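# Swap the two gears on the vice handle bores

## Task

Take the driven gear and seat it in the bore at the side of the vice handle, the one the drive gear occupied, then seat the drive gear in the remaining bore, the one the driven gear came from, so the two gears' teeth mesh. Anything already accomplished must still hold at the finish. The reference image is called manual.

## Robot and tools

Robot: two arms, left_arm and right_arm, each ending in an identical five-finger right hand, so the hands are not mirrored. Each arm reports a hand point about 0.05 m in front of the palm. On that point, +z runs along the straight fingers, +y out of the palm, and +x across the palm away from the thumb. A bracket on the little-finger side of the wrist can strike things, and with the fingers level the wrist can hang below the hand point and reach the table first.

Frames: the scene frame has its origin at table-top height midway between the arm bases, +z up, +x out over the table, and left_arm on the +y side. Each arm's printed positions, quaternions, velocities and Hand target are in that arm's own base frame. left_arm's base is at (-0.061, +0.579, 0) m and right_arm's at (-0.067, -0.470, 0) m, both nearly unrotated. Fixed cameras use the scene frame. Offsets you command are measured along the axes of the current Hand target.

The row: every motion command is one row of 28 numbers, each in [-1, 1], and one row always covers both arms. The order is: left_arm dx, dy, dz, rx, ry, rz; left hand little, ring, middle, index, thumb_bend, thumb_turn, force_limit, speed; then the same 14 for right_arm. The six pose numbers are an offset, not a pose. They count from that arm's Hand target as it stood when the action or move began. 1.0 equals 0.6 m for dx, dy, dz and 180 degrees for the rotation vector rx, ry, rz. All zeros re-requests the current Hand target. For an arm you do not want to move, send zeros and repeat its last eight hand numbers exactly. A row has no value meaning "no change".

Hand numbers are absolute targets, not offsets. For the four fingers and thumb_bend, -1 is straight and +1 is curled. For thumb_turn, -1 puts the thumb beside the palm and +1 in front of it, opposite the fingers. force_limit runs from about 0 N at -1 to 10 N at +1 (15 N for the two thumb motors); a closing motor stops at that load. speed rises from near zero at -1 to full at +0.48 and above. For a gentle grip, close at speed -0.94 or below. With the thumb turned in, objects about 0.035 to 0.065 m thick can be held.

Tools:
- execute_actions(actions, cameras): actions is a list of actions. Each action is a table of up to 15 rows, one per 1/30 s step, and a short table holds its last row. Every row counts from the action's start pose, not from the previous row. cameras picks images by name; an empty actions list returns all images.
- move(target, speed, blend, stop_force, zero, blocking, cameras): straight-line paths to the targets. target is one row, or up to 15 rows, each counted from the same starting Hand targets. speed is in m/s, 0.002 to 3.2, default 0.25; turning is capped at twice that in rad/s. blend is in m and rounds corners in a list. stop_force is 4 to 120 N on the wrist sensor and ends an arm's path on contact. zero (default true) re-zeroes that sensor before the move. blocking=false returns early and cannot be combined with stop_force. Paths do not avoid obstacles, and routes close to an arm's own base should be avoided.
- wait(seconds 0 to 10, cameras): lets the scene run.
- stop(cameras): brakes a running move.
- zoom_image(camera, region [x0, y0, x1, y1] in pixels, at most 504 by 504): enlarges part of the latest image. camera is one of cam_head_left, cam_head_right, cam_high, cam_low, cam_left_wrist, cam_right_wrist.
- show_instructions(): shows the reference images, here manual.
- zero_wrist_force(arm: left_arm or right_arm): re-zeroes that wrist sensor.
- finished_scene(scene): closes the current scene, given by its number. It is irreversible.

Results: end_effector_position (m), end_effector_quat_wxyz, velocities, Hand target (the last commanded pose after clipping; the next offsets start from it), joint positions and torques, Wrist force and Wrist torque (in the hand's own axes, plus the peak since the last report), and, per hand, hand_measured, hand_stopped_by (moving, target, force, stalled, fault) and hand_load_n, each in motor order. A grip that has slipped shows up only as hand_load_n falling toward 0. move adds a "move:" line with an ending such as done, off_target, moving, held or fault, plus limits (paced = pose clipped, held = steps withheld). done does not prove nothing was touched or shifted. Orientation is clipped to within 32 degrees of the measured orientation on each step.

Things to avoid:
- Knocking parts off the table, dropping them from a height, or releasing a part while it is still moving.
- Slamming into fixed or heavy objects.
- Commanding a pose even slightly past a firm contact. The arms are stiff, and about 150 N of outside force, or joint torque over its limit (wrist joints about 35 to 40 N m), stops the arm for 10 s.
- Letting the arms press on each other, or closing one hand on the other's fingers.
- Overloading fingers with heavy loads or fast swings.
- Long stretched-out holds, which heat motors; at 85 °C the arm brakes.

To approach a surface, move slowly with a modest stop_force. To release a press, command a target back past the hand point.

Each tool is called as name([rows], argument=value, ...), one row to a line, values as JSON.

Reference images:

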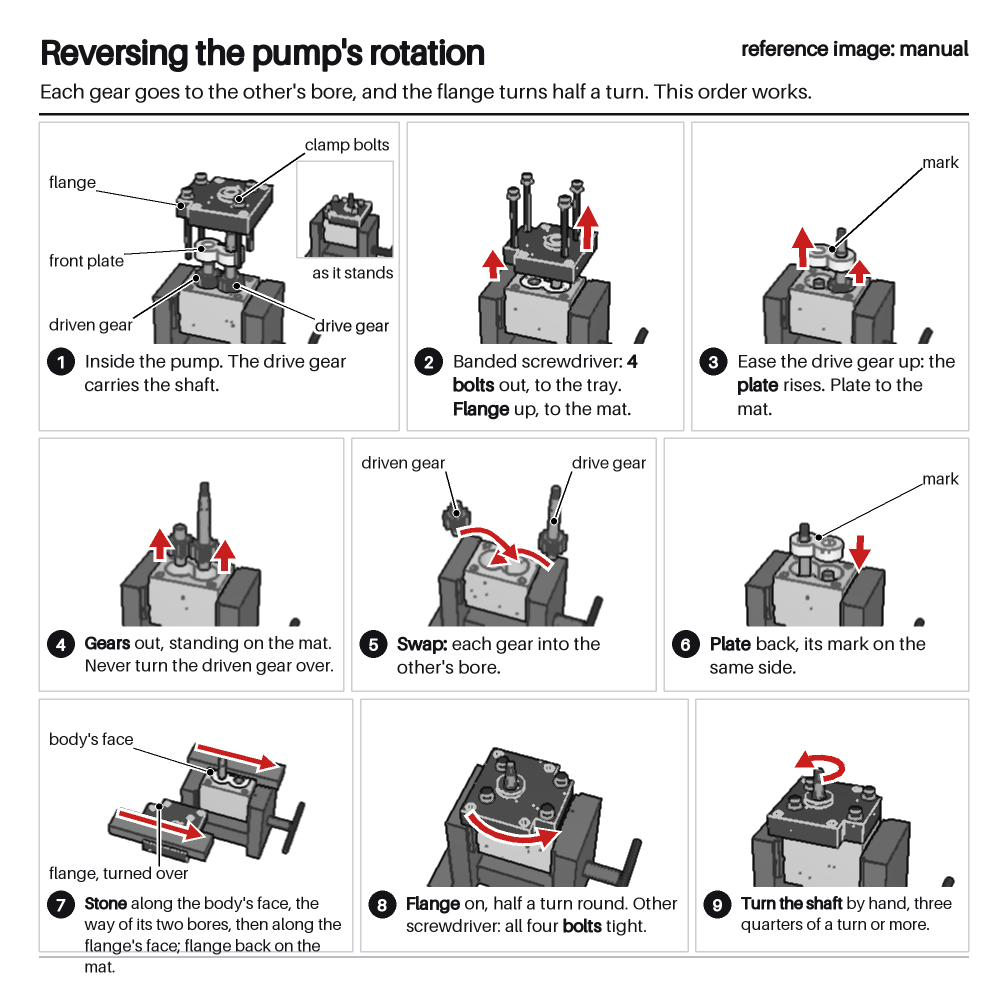

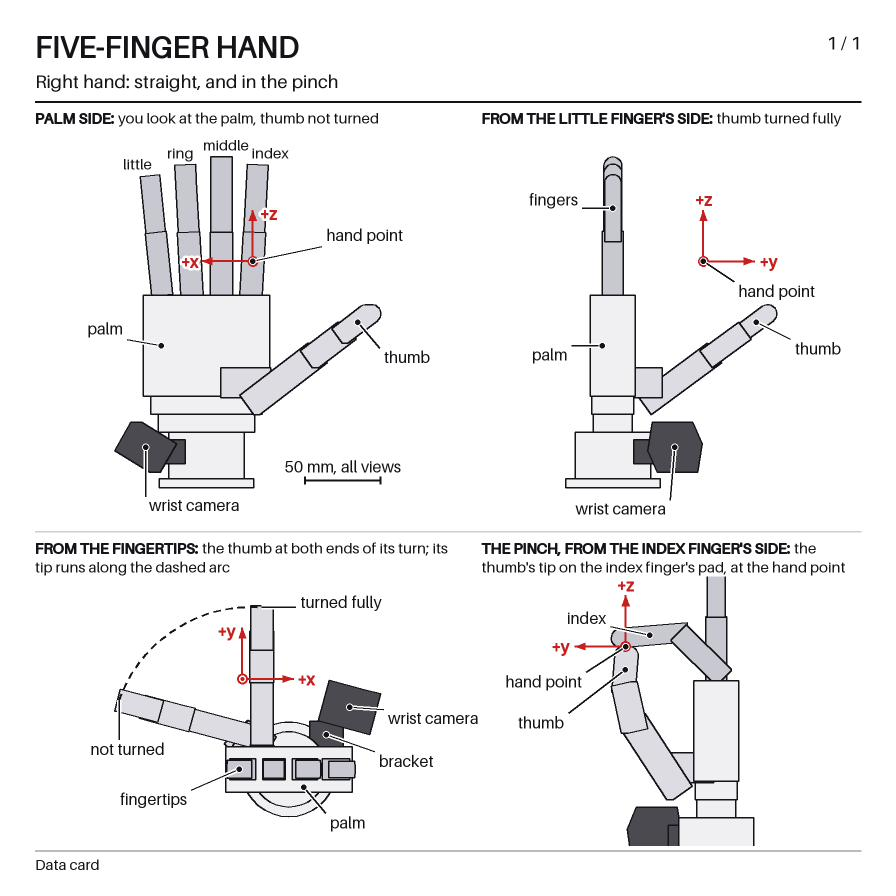

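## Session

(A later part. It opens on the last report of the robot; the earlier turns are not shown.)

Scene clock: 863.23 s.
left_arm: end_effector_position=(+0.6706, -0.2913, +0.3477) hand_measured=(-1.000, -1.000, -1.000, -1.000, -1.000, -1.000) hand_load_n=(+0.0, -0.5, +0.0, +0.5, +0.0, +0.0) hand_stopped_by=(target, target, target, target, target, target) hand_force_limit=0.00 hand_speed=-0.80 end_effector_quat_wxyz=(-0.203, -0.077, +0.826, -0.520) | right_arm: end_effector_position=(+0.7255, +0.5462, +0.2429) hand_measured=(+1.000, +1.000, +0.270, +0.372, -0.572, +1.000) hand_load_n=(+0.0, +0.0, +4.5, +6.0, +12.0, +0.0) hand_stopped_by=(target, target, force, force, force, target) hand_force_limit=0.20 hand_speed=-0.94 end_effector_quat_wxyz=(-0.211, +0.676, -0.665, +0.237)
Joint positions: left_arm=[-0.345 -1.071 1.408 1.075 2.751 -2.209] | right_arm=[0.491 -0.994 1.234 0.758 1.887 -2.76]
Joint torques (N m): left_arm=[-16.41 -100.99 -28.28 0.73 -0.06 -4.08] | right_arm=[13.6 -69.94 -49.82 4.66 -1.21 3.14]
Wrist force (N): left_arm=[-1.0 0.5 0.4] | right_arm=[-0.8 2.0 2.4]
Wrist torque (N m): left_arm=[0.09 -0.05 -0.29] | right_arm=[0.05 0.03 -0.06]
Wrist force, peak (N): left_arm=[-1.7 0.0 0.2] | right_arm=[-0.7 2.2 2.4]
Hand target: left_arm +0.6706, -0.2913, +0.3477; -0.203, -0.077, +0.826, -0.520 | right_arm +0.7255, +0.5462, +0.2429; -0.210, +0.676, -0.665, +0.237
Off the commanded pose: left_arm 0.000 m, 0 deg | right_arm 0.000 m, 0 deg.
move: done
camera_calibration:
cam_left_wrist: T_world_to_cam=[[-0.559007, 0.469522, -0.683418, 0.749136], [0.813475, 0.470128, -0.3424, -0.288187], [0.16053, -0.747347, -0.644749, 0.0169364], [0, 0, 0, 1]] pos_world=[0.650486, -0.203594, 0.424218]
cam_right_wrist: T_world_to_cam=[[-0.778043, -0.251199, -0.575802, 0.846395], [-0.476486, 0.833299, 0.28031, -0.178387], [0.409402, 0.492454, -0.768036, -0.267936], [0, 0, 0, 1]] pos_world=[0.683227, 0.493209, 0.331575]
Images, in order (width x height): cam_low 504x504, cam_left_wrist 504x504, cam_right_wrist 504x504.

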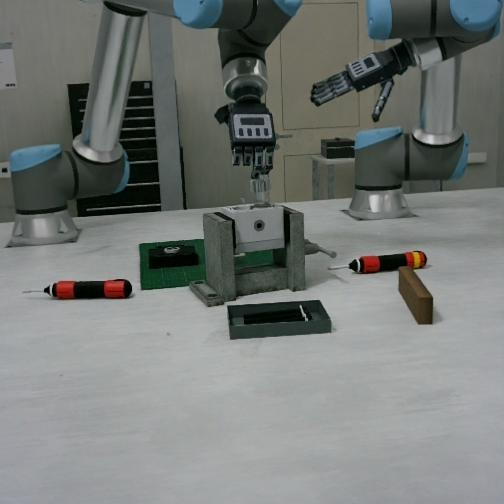

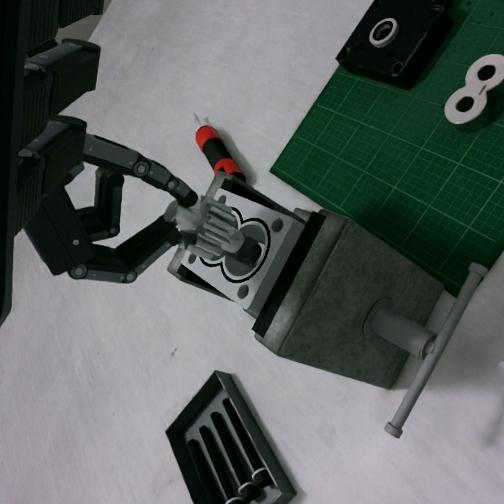

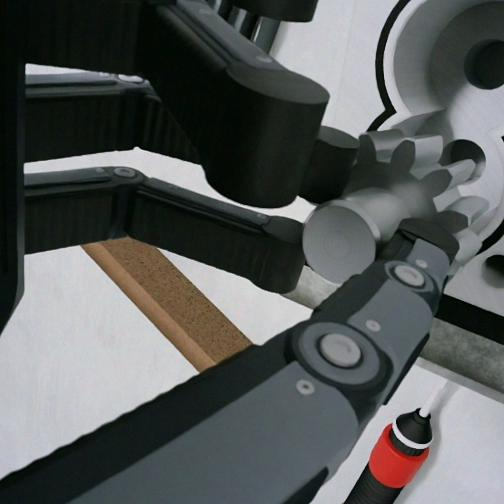

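move(target=[0,0,0,0,0,0,-1,-1,-1,-1,-1,-1,0,-0.8,-0.0026,0.0252,0.0352,0,0,0,1,1,0.42,0.48,-0.4,1,0.2,-0.94], speed=0.03, stop_force=5, cameras=["cam_left_wrist","cam_low","cam_right_wrist"])

zoom_image(camera="cam_left_wrist", region=[160, 190, 280, 310])

zoom_image(camera="cam_low", region=[222, 180, 292, 230])

zoom_image(camera="cam_right_wrist", region=[264, 0, 504, 320])

Scene clock: 894.63 s.
left_arm: end_effector_position=(+0.6706, -0.2913, +0.3477) hand_measured=(-1.000, -1.000, -1.000, -1.000, -1.000, -1.000) hand_load_n=(+0.0, +0.0, +0.0, +0.0, +0.0, +0.0) hand_stopped_by=(target, target, target, target, target, target) hand_force_limit=0.00 hand_speed=-0.80 end_effector_quat_wxyz=(-0.203, -0.077, +0.826, -0.520) | right_arm: end_effector_position=(+0.7261, +0.5467, +0.2169) hand_measured=(+1.000, +1.000, +0.270, +0.372, -0.572, +1.000) hand_load_n=(+0.0, +0.0, +4.5, +6.0, +12.0, +0.5) hand_stopped_by=(target, target, force, force, force, target) hand_force_limit=0.20 hand_speed=-0.94 end_effector_quat_wxyz=(-0.210, +0.676, -0.665, +0.237)
Joint positions: left_arm=[-0.345 -1.071 1.408 1.075 2.751 -2.209] | right_arm=[0.491 -0.981 1.261 0.719 1.887 -2.76]
Joint torques (N m): left_arm=[-16.62 -99.83 -28.96 0.76 0.12 -4.48] | right_arm=[13.78 -70.81 -31.61 0.13 0.99 2.87]
Wrist force (N): left_arm=[-1.3 0.0 0.5] | right_arm=[-0.6 2.1 2.3]
Wrist torque (N m): left_arm=[0.02 0.00 -0.33] | right_arm=[0.10 -0.01 -0.03]
Wrist force, peak (N): left_arm=[-1.8 0.6 0.3] | right_arm=[-0.6 2.3 2.5]
Hand target: left_arm +0.6706, -0.2913, +0.3477; -0.203, -0.077, +0.826, -0.520 | right_arm +0.7261, +0.5467, +0.2169; -0.210, +0.676, -0.665, +0.237
Off the commanded pose: left_arm 0.000 m, 0 deg | right_arm 0.000 m, 0 deg.
move: done
camera_calibration:
cam_left_wrist: T_world_to_cam=[[-0.559007, 0.469522, -0.683418, 0.749136], [0.813475, 0.470128, -0.3424, -0.288187], [0.16053, -0.747347, -0.644749, 0.0169364], [0, 0, 0, 1]] pos_world=[0.650486, -0.203594, 0.424218]
cam_right_wrist: T_world_to_cam=[[-0.778075, -0.251242, -0.57574, 0.83204], [-0.476443, 0.833353, 0.280222, -0.171258], [0.409391, 0.492341, -0.768114, -0.288309], [0, 0, 0, 1]] pos_world=[0.683827, 0.493709, 0.305575]
Images, in order (width x height): cam_low 504x504, cam_left_wrist 504x504, cam_right_wrist 504x504.

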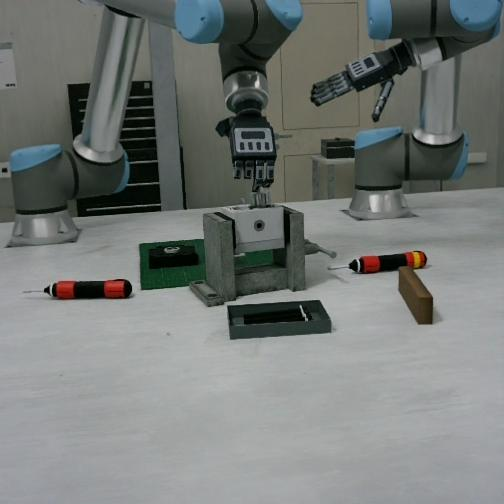

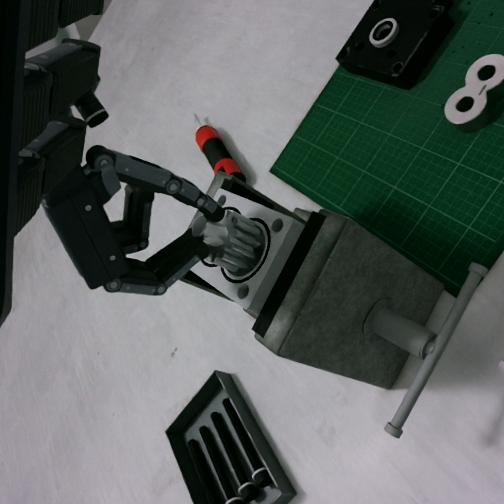

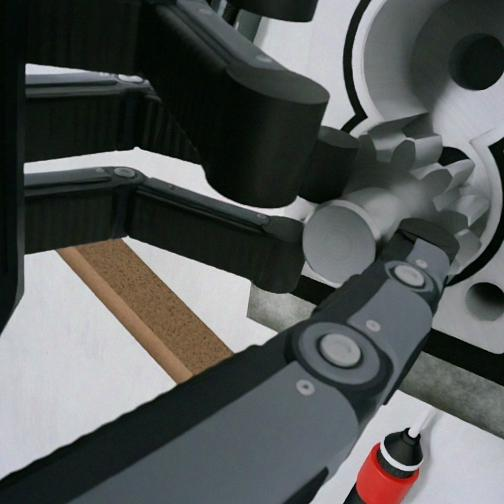

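Scaled by 4.200.

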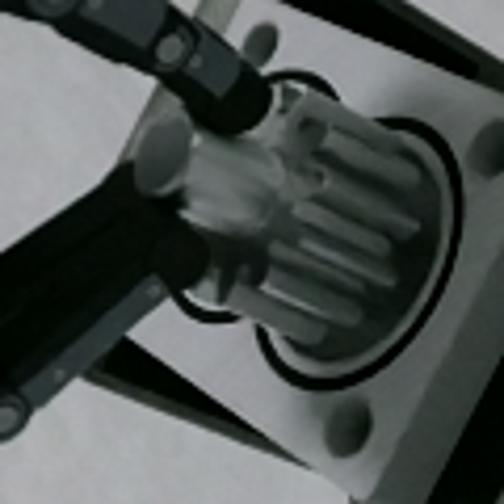

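Scaled by 7.200.

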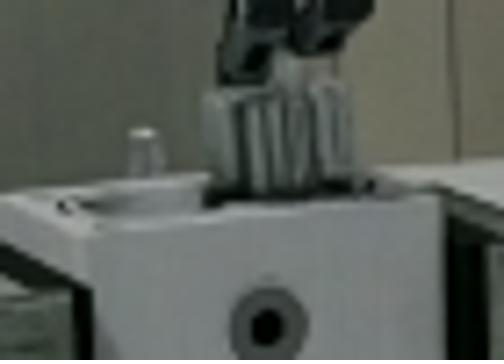

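Scaled by 1.575.

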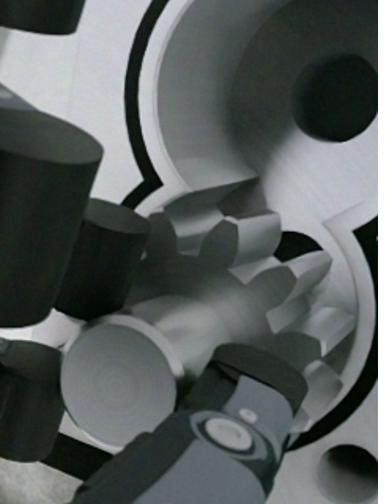

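move(target=[0,0,0,0,0,0,-1,-1,-1,-1,-1,-1,0,-0.8,-0.0005,0.008,0.0106,0,0,0,1,1,0.42,0.48,-0.4,1,0.2,-0.94], speed=0.01, stop_force=4, cameras=["cam_left_wrist","cam_low","cam_right_wrist"])

zoom_image(camera="cam_left_wrist", region=[160, 190, 280, 310])

zoom_image(camera="cam_low", region=[222, 180, 292, 230])

zoom_image(camera="cam_right_wrist", region=[264, 0, 504, 320])

Scene clock: 914.47 s.
left_arm: end_effector_position=(+0.6706, -0.2913, +0.3477) hand_measured=(-1.000, -1.000, -1.000, -1.000, -1.000, -1.000) hand_load_n=(+0.0, +0.0, +0.0, +0.0, +0.0, +0.0) hand_stopped_by=(target, target, target, target, target, target) hand_force_limit=0.00 hand_speed=-0.80 end_effector_quat_wxyz=(-0.203, -0.077, +0.826, -0.520) | right_arm: end_effector_position=(+0.7261, +0.5467, +0.2107) hand_measured=(+1.000, +1.000, +0.270, +0.372, -0.572, +1.000) hand_load_n=(+0.0, +0.0, +4.0, +5.5, +11.5, +0.0) hand_stopped_by=(target, target, force, force, force, target) hand_force_limit=0.20 hand_speed=-0.94 end_effector_quat_wxyz=(-0.211, +0.676, -0.665, +0.237)
Joint positions: left_arm=[-0.345 -1.071 1.408 1.075 2.751 -2.209] | right_arm=[0.491 -0.979 1.267 0.709 1.887 -2.76]
Joint torques (N m): left_arm=[-16.66 -100.05 -29.07 0.89 0.3 -4.16] | right_arm=[10.74 -88.11 -48.57 5.11 0.32 1.43]
Wrist force (N): left_arm=[-0.7 0.5 0.1] | right_arm=[-1.4 0.3 1.0]
Wrist torque (N m): left_arm=[0.12 -0.07 -0.27] | right_arm=[0.09 0.03 -0.05]
Wrist force, peak (N): left_arm=[-1.8 0.6 0.1] | right_arm=[-3.1 -4.5 -2.2]
Hand target: left_arm +0.6706, -0.2913, +0.3477; -0.203, -0.077, +0.826, -0.520 | right_arm +0.7261, +0.5467, +0.2107; -0.211, +0.676, -0.665, +0.237 (not the last commanded pose)
Off the commanded pose: left_arm 0.000 m, 0 deg | right_arm 0.002 m, 0 deg.
move: contact (right_arm)
camera_calibration:
cam_left_wrist: T_world_to_cam=[[-0.559007, 0.469522, -0.683418, 0.749136], [0.813475, 0.470128, -0.3424, -0.288187], [0.16053, -0.747347, -0.644749, 0.0169364], [0, 0, 0, 1]] pos_world=[0.650486, -0.203594, 0.424218]
cam_right_wrist: T_world_to_cam=[[-0.778043, -0.251199, -0.575802, 0.828369], [-0.476486, 0.833299, 0.28031, -0.169539], [0.409402, 0.492454, -0.768036, -0.293117], [0, 0, 0, 1]] pos_world=[0.683727, 0.493709, 0.299375]
Images, in order (width x height): cam_low 504x504, cam_left_wrist 504x504, cam_right_wrist 504x504.

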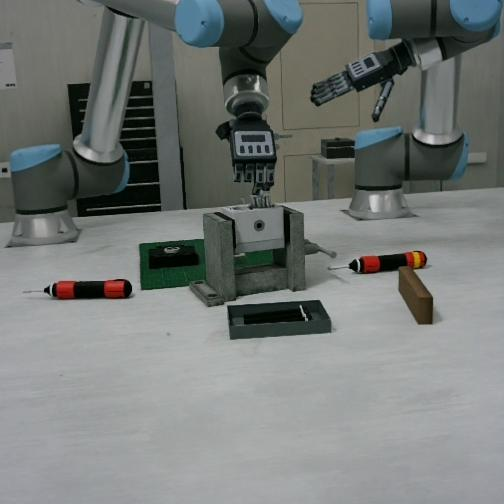

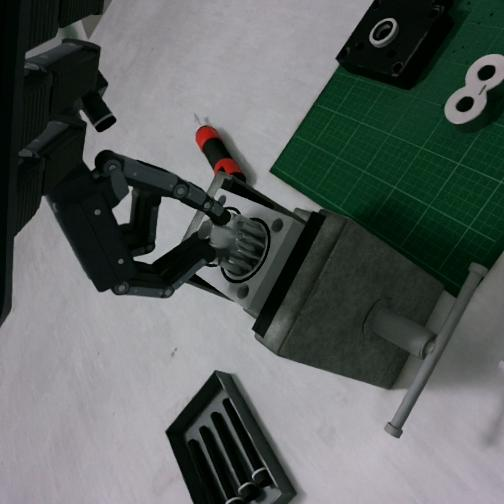

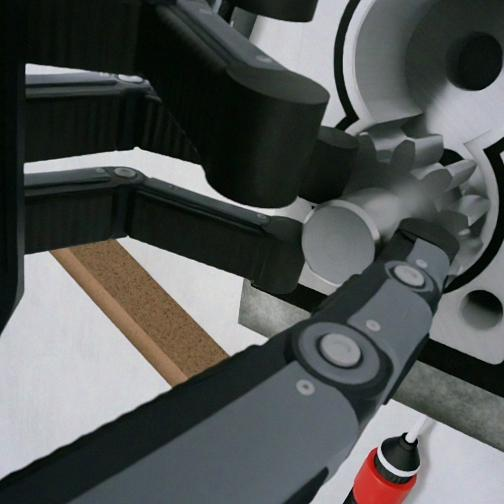

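Scaled by 4.200.

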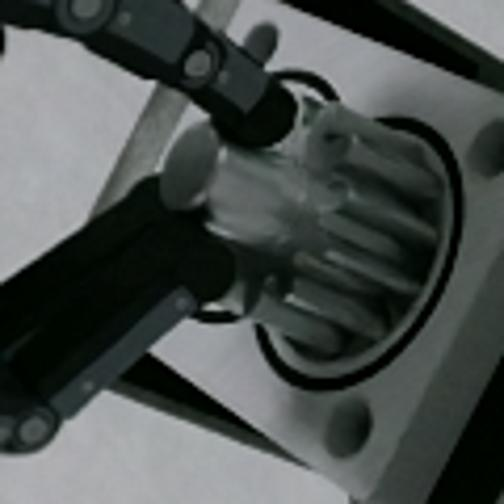

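Scaled by 7.200.

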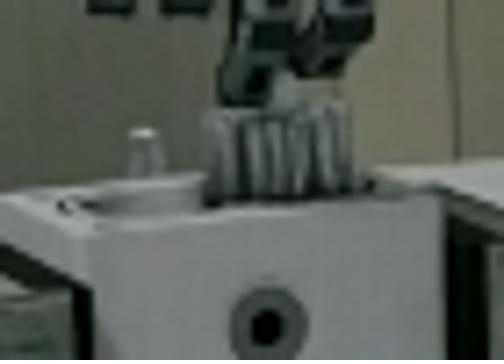

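Scaled by 1.575.

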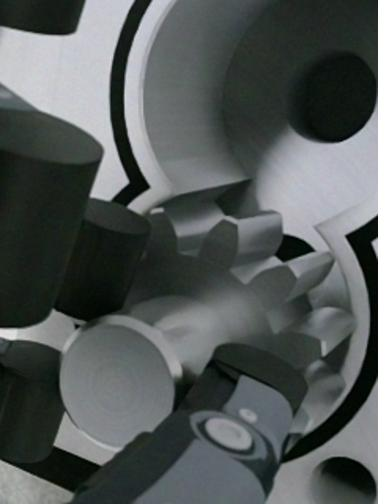

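zoom_image(camera="cam_left_wrist", region=[205, 205, 275, 285])

Scaled by 6.300.

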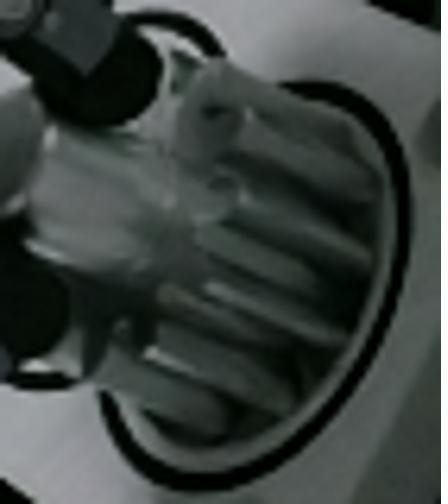

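move(target=[0,0,0,0,0,0,-1,-1,-1,-1,-1,-1,0,-0.8,0.0001,-0.0026,-0.0012,0,0,0,1,1,0.42,0.48,-0.4,1,0.2,-0.94], speed=0.02)

move(target=[0,0,0,0,0,0,-1,-1,-1,-1,-1,-1,0,-0.8,-0.0003,0.004,0.0053,0,0,0,1,1,0.42,0.48,-0.4,1,0.2,-0.94], speed=0.01, stop_force=4, cameras=["cam_left_wrist","cam_low","cam_right_wrist"])

zoom_image(camera="cam_left_wrist", region=[205, 205, 275, 285])

Scene clock: 935.70 s.
left_arm: end_effector_position=(+0.6706, -0.2913, +0.3477) hand_measured=(-1.000, -1.000, -1.000, -1.000, -1.000, -1.000) hand_load_n=(+0.0, +0.0, +0.0, +0.0, +0.0, +0.0) hand_stopped_by=(target, target, target, target, target, target) hand_force_limit=0.00 hand_speed=-0.80 end_effector_quat_wxyz=(-0.203, -0.077, +0.826, -0.520) | right_arm: end_effector_position=(+0.7269, +0.5467, +0.2122) hand_measured=(+1.000, +1.000, +0.270, +0.372, -0.572, +1.000) hand_load_n=(+0.0, +0.0, +4.5, +5.5, +12.0, +0.0) hand_stopped_by=(target, target, force, force, force, target) hand_force_limit=0.20 hand_speed=-0.94 end_effector_quat_wxyz=(-0.211, +0.676, -0.665, +0.237)
Joint positions: left_arm=[-0.345 -1.071 1.408 1.075 2.751 -2.209] | right_arm=[0.491 -0.978 1.264 0.712 1.887 -2.76]
Joint torques (N m): left_arm=[-17.37 -101.26 -29.21 0.69 0.13 -4.34] | right_arm=[-16.02 -70.87 -50.52 5.18 -1.22 -1.58]
Wrist force (N): left_arm=[-1.0 0.5 0.0] | right_arm=[-0.8 2.0 2.2]
Wrist torque (N m): left_arm=[0.12 -0.04 -0.29] | right_arm=[0.10 0.02 -0.05]
Wrist force, peak (N): left_arm=[-1.8 0.3 0.3] | right_arm=[-1.0 2.0 2.3]
Hand target: left_arm +0.6706, -0.2913, +0.3477; -0.203, -0.077, +0.826, -0.520 | right_arm +0.7270, +0.5467, +0.2122; -0.211, +0.676, -0.665, +0.237
Off the commanded pose: left_arm 0.000 m, 0 deg | right_arm 0.000 m, 0 deg.
move: done

Scene clock: 937.17 s.
left_arm: end_effector_position=(+0.6706, -0.2913, +0.3477) hand_measured=(-1.000, -1.000, -1.000, -1.000, -1.000, -1.000) hand_load_n=(+0.0, +0.0, +0.0, +0.0, +0.0, +0.0) hand_stopped_by=(target, target, target, target, target, target) hand_force_limit=0.00 hand_speed=-0.80 end_effector_quat_wxyz=(-0.203, -0.077, +0.826, -0.520) | right_arm: end_effector_position=(+0.7270, +0.5467, +0.2102) hand_measured=(+1.000, +1.000, +0.270, +0.372, -0.572, +1.000) hand_load_n=(+0.0, +0.0, +4.0, +6.0, +11.5, +0.0) hand_stopped_by=(target, target, force, force, force, target) hand_force_limit=0.20 hand_speed=-0.94 end_effector_quat_wxyz=(-0.211, +0.676, -0.665, +0.237)
Joint positions: left_arm=[-0.345 -1.071 1.408 1.075 2.751 -2.209] | right_arm=[0.491 -0.977 1.266 0.709 1.887 -2.76]
Joint torques (N m): left_arm=[-18.22 -100.22 -28.75 0.78 0.2 -4.2] | right_arm=[-12.89 -89.32 -48.71 5.34 -1.15 -1.36]
Wrist force (N): left_arm=[-1.0 0.3 0.0] | right_arm=[-0.8 0.6 1.1]
Wrist torque (N m): left_arm=[0.09 -0.03 -0.30] | right_arm=[0.05 0.02 -0.05]
Wrist force, peak (N): left_arm=[-1.6 0.7 0.8] | right_arm=[-1.3 -3.9 -2.6]
Hand target: left_arm +0.6706, -0.2913, +0.3477; -0.203, -0.077, +0.826, -0.520 | right_arm +0.7270, +0.5467, +0.2102; -0.211, +0.676, -0.665, +0.237 (not the last commanded pose)
Off the commanded pose: left_arm 0.000 m, 0 deg | right_arm 0.002 m, 0 deg.
move: contact (right_arm)
camera_calibration:
cam_left_wrist: T_world_to_cam=[[-0.559007, 0.469522, -0.683418, 0.749136], [0.813475, 0.470128, -0.3424, -0.288187], [0.16053, -0.747347, -0.644749, 0.0169364], [0, 0, 0, 1]] pos_world=[0.650486, -0.203594, 0.424218]
cam_right_wrist: T_world_to_cam=[[-0.778011, -0.25116, -0.575862, 0.828758], [-0.476466, 0.833323, 0.280273, -0.168984], [0.409486, 0.492434, -0.768004, -0.293927], [0, 0, 0, 1]] pos_world=[0.684627, 0.493709, 0.298875]
Images, in order (width x height): cam_low 504x504, cam_left_wrist 504x504, cam_right_wrist 504x504.

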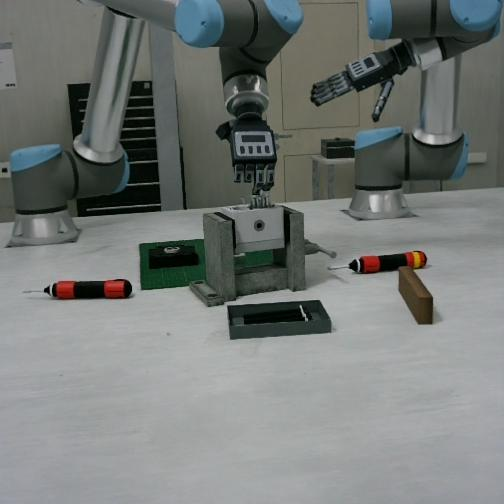

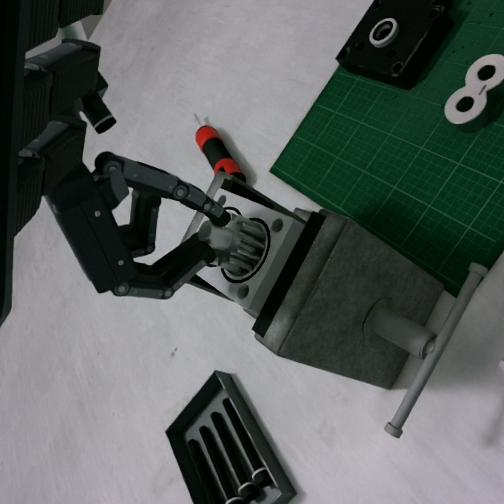

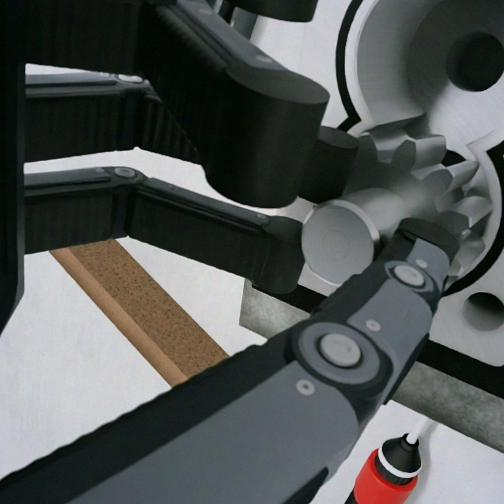

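Scaled by 6.300.

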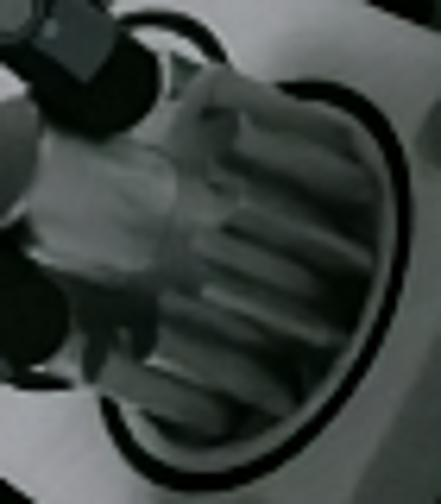

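move(target=[0,0,0,0,0,0,-1,-1,-1,-1,-1,-1,0,-0.8,-0.0012,-0.0026,-0.0012,0,0,0,1,1,0.42,0.48,-0.4,1,0.2,-0.94], speed=0.02)

move(target=[0,0,0,0,0,0,-1,-1,-1,-1,-1,-1,0,-0.8,-0.0003,0.004,0.0053,0,0,0,1,1,0.42,0.48,-0.4,1,0.2,-0.94], speed=0.01, stop_force=4, cameras=["cam_left_wrist","cam_right_wrist"])

zoom_image(camera="cam_left_wrist", region=[205, 205, 275, 285])

zoom_image(camera="cam_right_wrist", region=[344, 100, 504, 320])

Scene clock: 955.47 s.
left_arm: end_effector_position=(+0.6706, -0.2913, +0.3477) hand_measured=(-1.000, -1.000, -1.000, -1.000, -1.000, -1.000) hand_load_n=(+0.0, +0.0, +0.0, +0.0, +0.0, +0.0) hand_stopped_by=(target, target, target, target, target, target) hand_force_limit=0.00 hand_speed=-0.80 end_effector_quat_wxyz=(-0.203, -0.077, +0.826, -0.520) | right_arm: end_effector_position=(+0.7278, +0.5475, +0.2117) hand_measured=(+1.000, +1.000, +0.270, +0.372, -0.572, +1.000) hand_load_n=(+0.0, +0.0, +4.0, +5.5, +12.0, -0.5) hand_stopped_by=(target, target, force, force, force, target) hand_force_limit=0.20 hand_speed=-0.94 end_effector_quat_wxyz=(-0.211, +0.676, -0.665, +0.237)
Joint positions: left_arm=[-0.345 -1.071 1.408 1.075 2.751 -2.209] | right_arm=[0.491 -0.976 1.261 0.713 1.887 -2.76]
Joint torques (N m): left_arm=[-16.63 -101.03 -28.96 0.92 0.27 -4.15] | right_arm=[12.84 -70.8 -50.25 5.05 1.12 2.3]
Wrist force (N): left_arm=[-0.9 0.3 0.2] | right_arm=[-1.0 1.9 2.0]
Wrist torque (N m): left_arm=[0.08 -0.04 -0.30] | right_arm=[0.10 0.05 -0.06]
Wrist force, peak (N): left_arm=[-1.8 -0.1 -0.3] | right_arm=[-0.8 2.1 2.2]
Hand target: left_arm +0.6706, -0.2913, +0.3477; -0.203, -0.077, +0.826, -0.520 | right_arm +0.7278, +0.5475, +0.2117; -0.211, +0.676, -0.665, +0.237
Off the commanded pose: left_arm 0.000 m, 0 deg | right_arm 0.000 m, 0 deg.
move: done

Scene clock: 956.77 s.
left_arm: end_effector_position=(+0.6706, -0.2913, +0.3477) hand_measured=(-1.000, -1.000, -1.000, -1.000, -1.000, -1.000) hand_load_n=(+0.0, +0.0, +0.0, +0.0, +0.0, +0.0) hand_stopped_by=(target, target, target, target, target, target) hand_force_limit=0.00 hand_speed=-0.80 end_effector_quat_wxyz=(-0.203, -0.077, +0.826, -0.520) | right_arm: end_effector_position=(+0.7278, +0.5476, +0.2105) hand_measured=(+1.000, +1.000, +0.270, +0.372, -0.572, +1.000) hand_load_n=(+0.0, +0.0, +3.0, +4.0, +12.5, -1.5) hand_stopped_by=(target, target, force, force, force, target) hand_force_limit=0.20 hand_speed=-0.94 end_effector_quat_wxyz=(-0.211, +0.676, -0.665, +0.237)
Joint positions: left_arm=[-0.345 -1.071 1.408 1.075 2.751 -2.209] | right_arm=[0.491 -0.975 1.262 0.711 1.887 -2.76]
Joint torques (N m): left_arm=[-15.63 -100 -29.39 0.69 0.2 -4.43] | right_arm=[12.33 -86.85 -49.22 3.75 1.24 2.32]
Wrist force (N): left_arm=[-1.3 0.2 0.4] | right_arm=[1.8 1.1 -3.0]
Wrist torque (N m): left_arm=[0.06 0.00 -0.32] | right_arm=[-0.02 0.00 -0.08]
Wrist force, peak (N): left_arm=[-1.7 0.0 0.3] | right_arm=[2.7 0.5 -6.2]
Hand target: left_arm +0.6706, -0.2913, +0.3477; -0.203, -0.077, +0.826, -0.520 | right_arm +0.7278, +0.5476, +0.2105; -0.211, +0.676, -0.665, +0.237 (not the last commanded pose)
Off the commanded pose: left_arm 0.000 m, 0 deg | right_arm 0.003 m, 0 deg.
move: contact (right_arm)
camera_calibration:
cam_left_wrist: T_world_to_cam=[[-0.559007, 0.469522, -0.683418, 0.749136], [0.813475, 0.470128, -0.3424, -0.288187], [0.16053, -0.747347, -0.644749, 0.0169364], [0, 0, 0, 1]] pos_world=[0.650486, -0.203594, 0.424218]
cam_right_wrist: T_world_to_cam=[[-0.777989, -0.251131, -0.575905, 0.829738], [-0.476477, 0.833309, 0.280296, -0.169347], [0.409515, 0.492472, -0.767964, -0.294469], [0, 0, 0, 1]] pos_world=[0.685427, 0.494509, 0.299175]
Images, in order (width x height): cam_left_wrist 504x504, cam_right_wrist 504x504.

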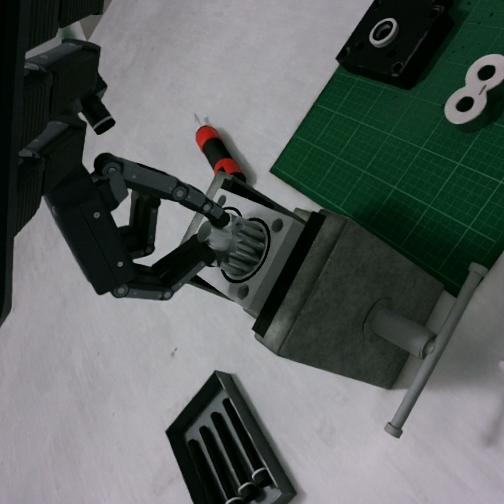

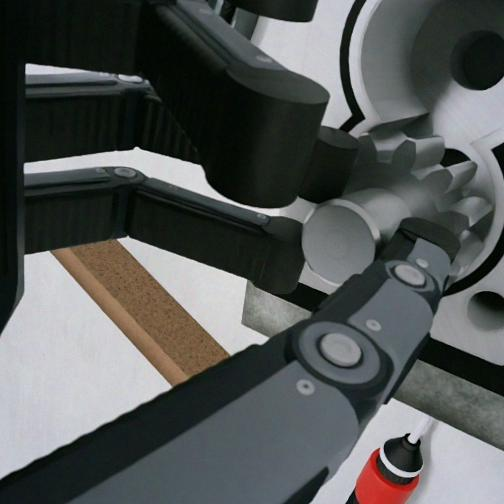

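Scaled by 6.300.

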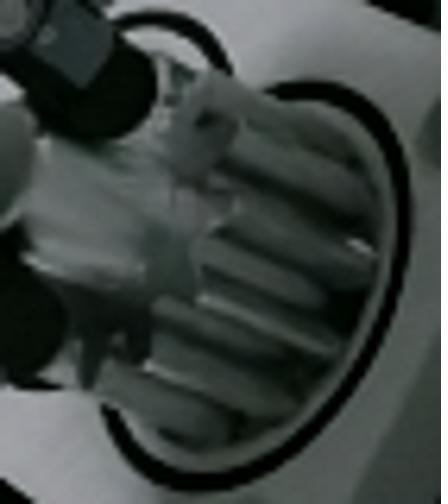

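Scaled by 2.291.

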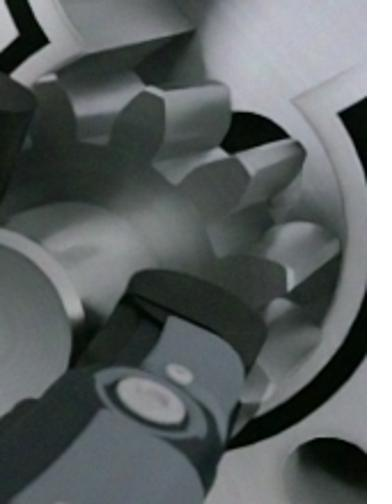

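move(target=[0,0,0,0,0,0,-1,-1,-1,-1,-1,-1,0,-0.8,0.0011,-0.0007,-0.0025,0,0,0,1,1,0.42,0.48,-0.4,1,0.2,-0.94], speed=0.02)

move(target=[0,0,0,0,0,0,-1,-1,-1,-1,-1,-1,0,-0.8,-0.0003,0.006,0.008,0,0,0,1,1,0.42,0.48,-0.4,1,0.2,-0.94], speed=0.01, stop_force=4, cameras=["cam_left_wrist","cam_right_wrist"])

Scene clock: 969.20 s.
left_arm: end_effector_position=(+0.6706, -0.2913, +0.3477) hand_measured=(-1.000, -1.000, -1.000, -1.000, -1.000, -1.000) hand_load_n=(-0.5, +0.0, +0.0, +0.0, +0.0, +0.0) hand_stopped_by=(target, target, target, target, target, target) hand_force_limit=0.00 hand_speed=-0.80 end_effector_quat_wxyz=(-0.203, -0.077, +0.826, -0.520) | right_arm: end_effector_position=(+0.7273, +0.5470, +0.2120) hand_measured=(+1.000, +1.000, +0.270, +0.372, -0.572, +1.000) hand_load_n=(-0.5, +0.0, +4.0, +5.5, +12.0, +0.0) hand_stopped_by=(target, target, force, force, force, target) hand_force_limit=0.20 hand_speed=-0.94 end_effector_quat_wxyz=(-0.211, +0.676, -0.665, +0.237)
Joint positions: left_arm=[-0.345 -1.071 1.408 1.075 2.751 -2.209] | right_arm=[0.491 -0.978 1.263 0.712 1.887 -2.76]
Joint torques (N m): left_arm=[-18.67 -101.75 -29.09 0.64 0.23 -4.38] | right_arm=[-14.46 -90.09 -31.31 5.11 -0.91 -1.69]
Wrist force (N): left_arm=[-1.1 0.1 0.0] | right_arm=[-0.8 1.8 2.2]
Wrist torque (N m): left_arm=[0.06 -0.02 -0.31] | right_arm=[0.07 0.02 -0.05]
Wrist force, peak (N): left_arm=[-1.9 0.4 0.1] | right_arm=[1.5 1.2 -3.5]
Hand target: left_arm +0.6706, -0.2913, +0.3477; -0.203, -0.077, +0.826, -0.520 | right_arm +0.7273, +0.5470, +0.2120; -0.211, +0.676, -0.665, +0.237
Off the commanded pose: left_arm 0.000 m, 0 deg | right_arm 0.000 m, 0 deg.
move: done

Scene clock: 970.60 s.
left_arm: end_effector_position=(+0.6706, -0.2913, +0.3477) hand_measured=(-1.000, -1.000, -1.000, -1.000, -1.000, -1.000) hand_load_n=(+0.0, +0.0, +0.0, +0.0, +0.0, +0.0) hand_stopped_by=(target, target, target, target, target, target) hand_force_limit=0.00 hand_speed=-0.80 end_effector_quat_wxyz=(-0.203, -0.077, +0.826, -0.520) | right_arm: end_effector_position=(+0.7273, +0.5469, +0.2100) hand_measured=(+1.000, +1.000, +0.270, +0.372, -0.572, +1.000) hand_load_n=(+0.0, +0.0, +4.0, +5.0, +11.5, +0.5) hand_stopped_by=(target, target, force, force, force, target) hand_force_limit=0.20 hand_speed=-0.94 end_effector_quat_wxyz=(-0.211, +0.676, -0.665, +0.237)
Joint positions: left_arm=[-0.345 -1.071 1.408 1.075 2.751 -2.209] | right_arm=[0.491 -0.977 1.265 0.709 1.887 -2.76]
Joint torques (N m): left_arm=[-18.39 -99.08 -29.17 0.72 0.29 -4.24] | right_arm=[-8.52 -87.43 -47.14 5.67 -0.71 -0.99]
Wrist force (N): left_arm=[-1.0 0.1 0.0] | right_arm=[-1.5 -1.2 1.1]
Wrist torque (N m): left_arm=[0.07 -0.03 -0.31] | right_arm=[0.05 0.04 -0.07]
Wrist force, peak (N): left_arm=[-1.6 0.6 0.3] | right_arm=[-1.5 -6.0 -2.6]
Hand target: left_arm +0.6706, -0.2913, +0.3477; -0.203, -0.077, +0.826, -0.520 | right_arm +0.7273, +0.5469, +0.2100; -0.211, +0.676, -0.665, +0.237 (not the last commanded pose)
Off the commanded pose: left_arm 0.000 m, 0 deg | right_arm 0.004 m, 0 deg.
move: contact (right_arm)
camera_calibration:
cam_left_wrist: T_world_to_cam=[[-0.559007, 0.469522, -0.683418, 0.749136], [0.813475, 0.470128, -0.3424, -0.288187], [0.16053, -0.747347, -0.644749, 0.0169364], [0, 0, 0, 1]] pos_world=[0.650486, -0.203594, 0.424218]
cam_right_wrist: T_world_to_cam=[[-0.777919, -0.251157, -0.575988, 0.828901], [-0.476519, 0.833312, 0.280215, -0.168893], [0.4096, 0.492453, -0.767931, -0.294411], [0, 0, 0, 1]] pos_world=[0.684928, 0.493909, 0.298676]
Images, in order (width x height): cam_left_wrist 504x504, cam_right_wrist 504x504.

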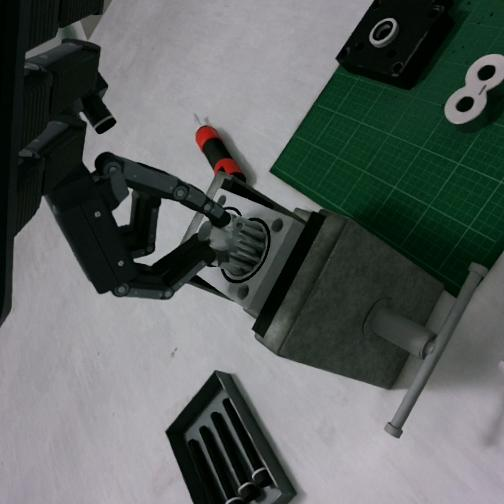

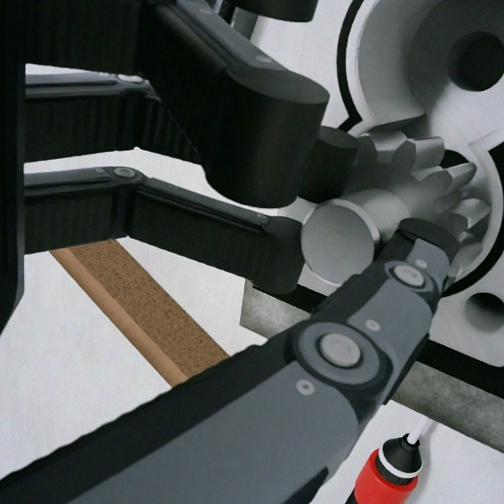

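move([
  [0,0,0,0,0,0,-1,-1,-1,-1,-1,-1,0,-0.8,-0.00005,0.0007,0.00093,0,0,0,1,1,0.42,0.48,-0.4,1,0.2,-0.94],
  [0,0,0,0,0,0,-1,-1,-1,-1,-1,-1,0,-0.8,-0.00005,-0.0001,0.00153,0,0,0,1,1,0.42,0.48,-0.4,1,0.2,-0.94],
  [0,0,0,0,0,0,-1,-1,-1,-1,-1,-1,0,-0.8,-0.00075,0.00012,0.00133,0,0,0,1,1,0.42,0.48,-0.4,1,0.2,-0.94],
  [0,0,0,0,0,0,-1,-1,-1,-1,-1,-1,0,-0.8,-0.00105,0.00067,0.0009,0,0,0,1,1,0.42,0.48,-0.4,1,0.2,-0.94],
  [0,0,0,0,0,0,-1,-1,-1,-1,-1,-1,0,-0.8,-0.00075,0.00124,0.00049,0,0,0,1,1,0.42,0.48,-0.4,1,0.2,-0.94],
  [0,0,0,0,0,0,-1,-1,-1,-1,-1,-1,0,-0.8,-0.00005,0.0015,0.00033,0,0,0,1,1,0.42,0.48,-0.4,1,0.2,-0.94],
  [0,0,0,0,0,0,-1,-1,-1,-1,-1,-1,0,-0.8,0.00065,0.00128,0.00053,0,0,0,1,1,0.42,0.48,-0.4,1,0.2,-0.94],
  [0,0,0,0,0,0,-1,-1,-1,-1,-1,-1,0,-0.8,0.00095,0.00073,0.00096,0,0,0,1,1,0.42,0.48,-0.4,1,0.2,-0.94],
  [0,0,0,0,0,0,-1,-1,-1,-1,-1,-1,0,-0.8,0.00065,0.00016,0.00137,0,0,0,1,1,0.42,0.48,-0.4,1,0.2,-0.94],
  [0,0,0,0,0,0,-1,-1,-1,-1,-1,-1,0,-0.8,-0.00005,0.0007,0.00093,0,0,0,1,1,0.42,0.48,-0.4,1,0.2,-0.94],
], speed=0.003, stop_force=14, cameras=["cam_left_wrist","cam_right_wrist"])

zoom_image(camera="cam_left_wrist", region=[205, 205, 275, 285])

Scene clock: 1045.73 s.
left_arm: end_effector_position=(+0.6706, -0.2913, +0.3477) hand_measured=(-1.000, -1.000, -1.000, -1.000, -1.000, -1.000) hand_load_n=(+0.0, +0.0, +0.0, +0.0, +0.0, +0.0) hand_stopped_by=(target, target, target, target, target, target) hand_force_limit=0.00 hand_speed=-0.80 end_effector_quat_wxyz=(-0.203, -0.077, +0.826, -0.520) | right_arm: end_effector_position=(+0.7273, +0.5469, +0.2093) hand_measured=(+1.000, +1.000, +0.272, +0.372, -0.572, +1.000) hand_load_n=(+0.0, +0.0, +4.0, +4.0, +11.0, -0.5) hand_stopped_by=(target, target, force, force, force, target) hand_force_limit=0.20 hand_speed=-0.94 end_effector_quat_wxyz=(-0.211, +0.676, -0.665, +0.237)
Joint positions: left_arm=[-0.345 -1.071 1.408 1.075 2.751 -2.209] | right_arm=[0.491 -0.976 1.266 0.708 1.887 -2.76]
Joint torques (N m): left_arm=[-17.22 -99.86 -29.45 0.89 0.38 -4.36] | right_arm=[15.64 -65.71 -44.23 5.83 1.21 2.47]
Wrist force (N): left_arm=[-1.0 0.1 0.2] | right_arm=[-0.5 -4.7 -1.9]
Wrist torque (N m): left_arm=[0.04 -0.03 -0.31] | right_arm=[-0.03 0.05 -0.11]
Wrist force, peak (N): left_arm=[-1.7 0.9 0.0] | right_arm=[-3.2 -10.9 -3.7]
Hand target: left_arm +0.6706, -0.2913, +0.3477; -0.203, -0.077, +0.826, -0.520 | right_arm +0.7273, +0.5469, +0.2093; -0.211, +0.676, -0.665, +0.237
Off the commanded pose: left_arm 0.000 m, 0 deg | right_arm 0.000 m, 0 deg.
move: done
camera_calibration:
cam_left_wrist: T_world_to_cam=[[-0.559007, 0.469522, -0.683418, 0.749136], [0.813475, 0.470128, -0.3424, -0.288187], [0.16053, -0.747347, -0.644749, 0.0169364], [0, 0, 0, 1]] pos_world=[0.650486, -0.203594, 0.424218]
cam_right_wrist: T_world_to_cam=[[-0.777909, -0.251143, -0.576007, 0.82849], [-0.476551, 0.833272, 0.280279, -0.168675], [0.409581, 0.492529, -0.767893, -0.294984], [0, 0, 0, 1]] pos_world=[0.684927, 0.49391, 0.297976]
Images, in order (width x height): cam_left_wrist 504x504, cam_right_wrist 504x504.

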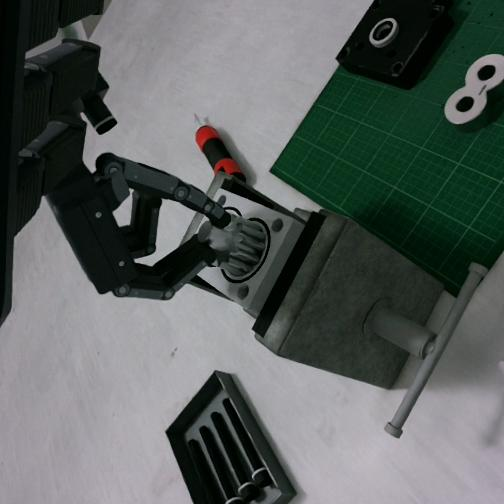

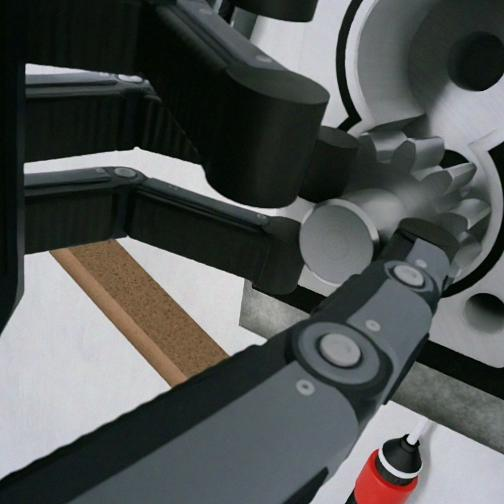

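Scaled by 6.300.

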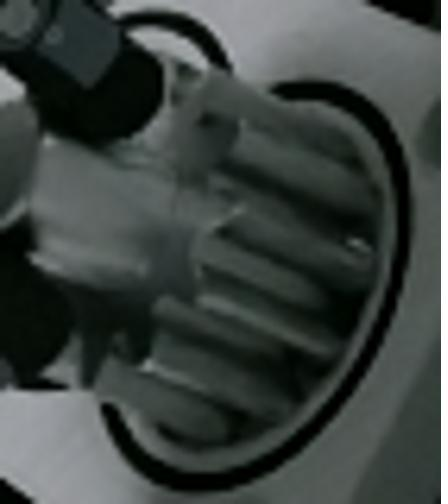

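zoom_image(camera="cam_left_wrist", region=[200, 195, 280, 245])

zoom_image(camera="cam_left_wrist", region=[200, 240, 280, 290])

wait(seconds=0.1, cameras=["cam_low", "cam_left_wrist"])

zoom_image(camera="cam_low", region=[225, 185, 285, 220])

Scaled by 6.300.

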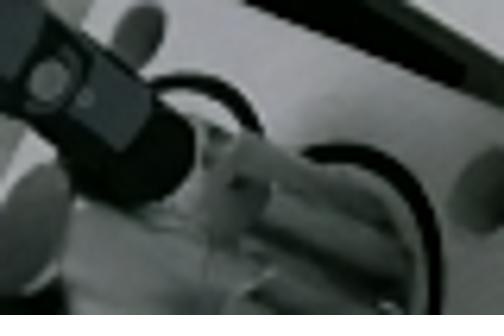

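Scaled by 6.300.

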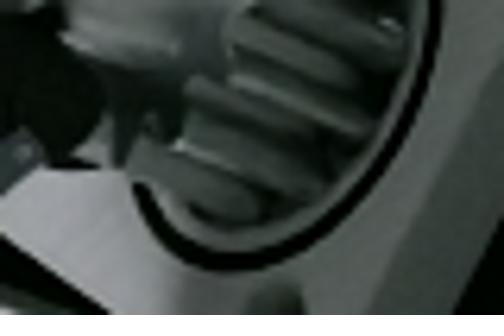

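Scene clock: 1096.57 s.
left_arm: end_effector_position=(+0.6706, -0.2913, +0.3477) hand_measured=(-1.000, -1.000, -1.000, -1.000, -1.000, -1.000) hand_load_n=(+0.0, -0.5, +0.0, +0.0, +0.0, +0.0) hand_stopped_by=(target, target, target, target, target, target) hand_force_limit=0.00 hand_speed=-0.80 end_effector_quat_wxyz=(-0.203, -0.077, +0.826, -0.520) | right_arm: end_effector_position=(+0.7273, +0.5469, +0.2093) hand_measured=(+1.000, +1.000, +0.272, +0.372, -0.572, +1.000) hand_load_n=(+0.0, +0.0, +3.5, +4.0, +11.0, +0.0) hand_stopped_by=(target, target, force, force, force, target) hand_force_limit=0.20 hand_speed=-0.94 end_effector_quat_wxyz=(-0.211, +0.676, -0.665, +0.237)
Joint positions: left_arm=[-0.345 -1.071 1.408 1.075 2.751 -2.209] | right_arm=[0.491 -0.976 1.266 0.708 1.887 -2.76]
Joint torques (N m): left_arm=[-16.52 -99.71 -29.33 0.85 0.35 -4.17] | right_arm=[14.74 -65.74 -44.12 5.11 1.13 2.34]
Wrist force (N): left_arm=[-1.0 0.4 0.1] | right_arm=[-0.7 -4.8 -2.2]
Wrist torque (N m): left_arm=[0.10 -0.03 -0.29] | right_arm=[-0.03 0.08 -0.12]
Wrist force, peak (N): left_arm=[-1.8 0.7 0.1] | right_arm=[-0.6 -5.0 -2.2]
Hand target: left_arm +0.6706, -0.2913, +0.3477; -0.203, -0.077, +0.826, -0.520 | right_arm +0.7273, +0.5469, +0.2093; -0.211, +0.676, -0.665, +0.237
Off the commanded pose: left_arm 0.000 m, 0 deg | right_arm 0.000 m, 0 deg.
wait: 0.10 s; at rest from the start
camera_calibration:
cam_left_wrist: T_world_to_cam=[[-0.559007, 0.469522, -0.683418, 0.749136], [0.813475, 0.470128, -0.3424, -0.288187], [0.16053, -0.747347, -0.644749, 0.0169364], [0, 0, 0, 1]] pos_world=[0.650486, -0.203594, 0.424218]
Images, in order (width x height): cam_low 504x504, cam_left_wrist 504x504.

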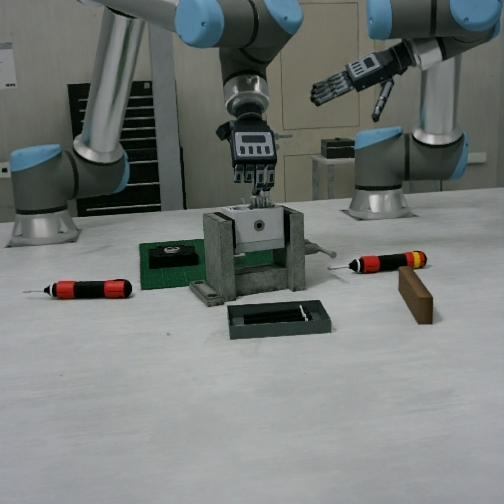

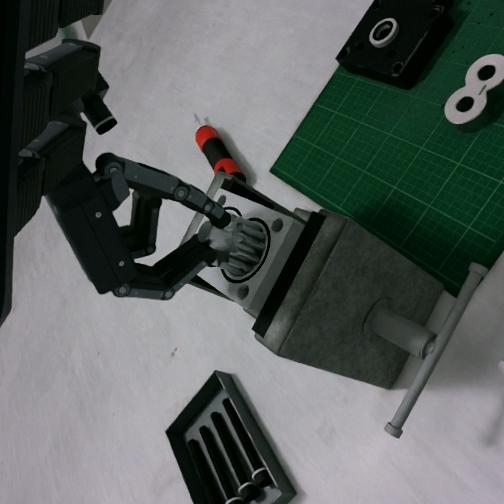

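Scaled by 8.400.

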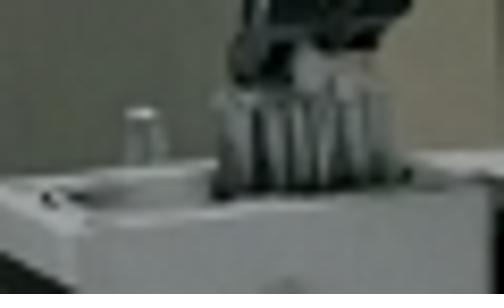

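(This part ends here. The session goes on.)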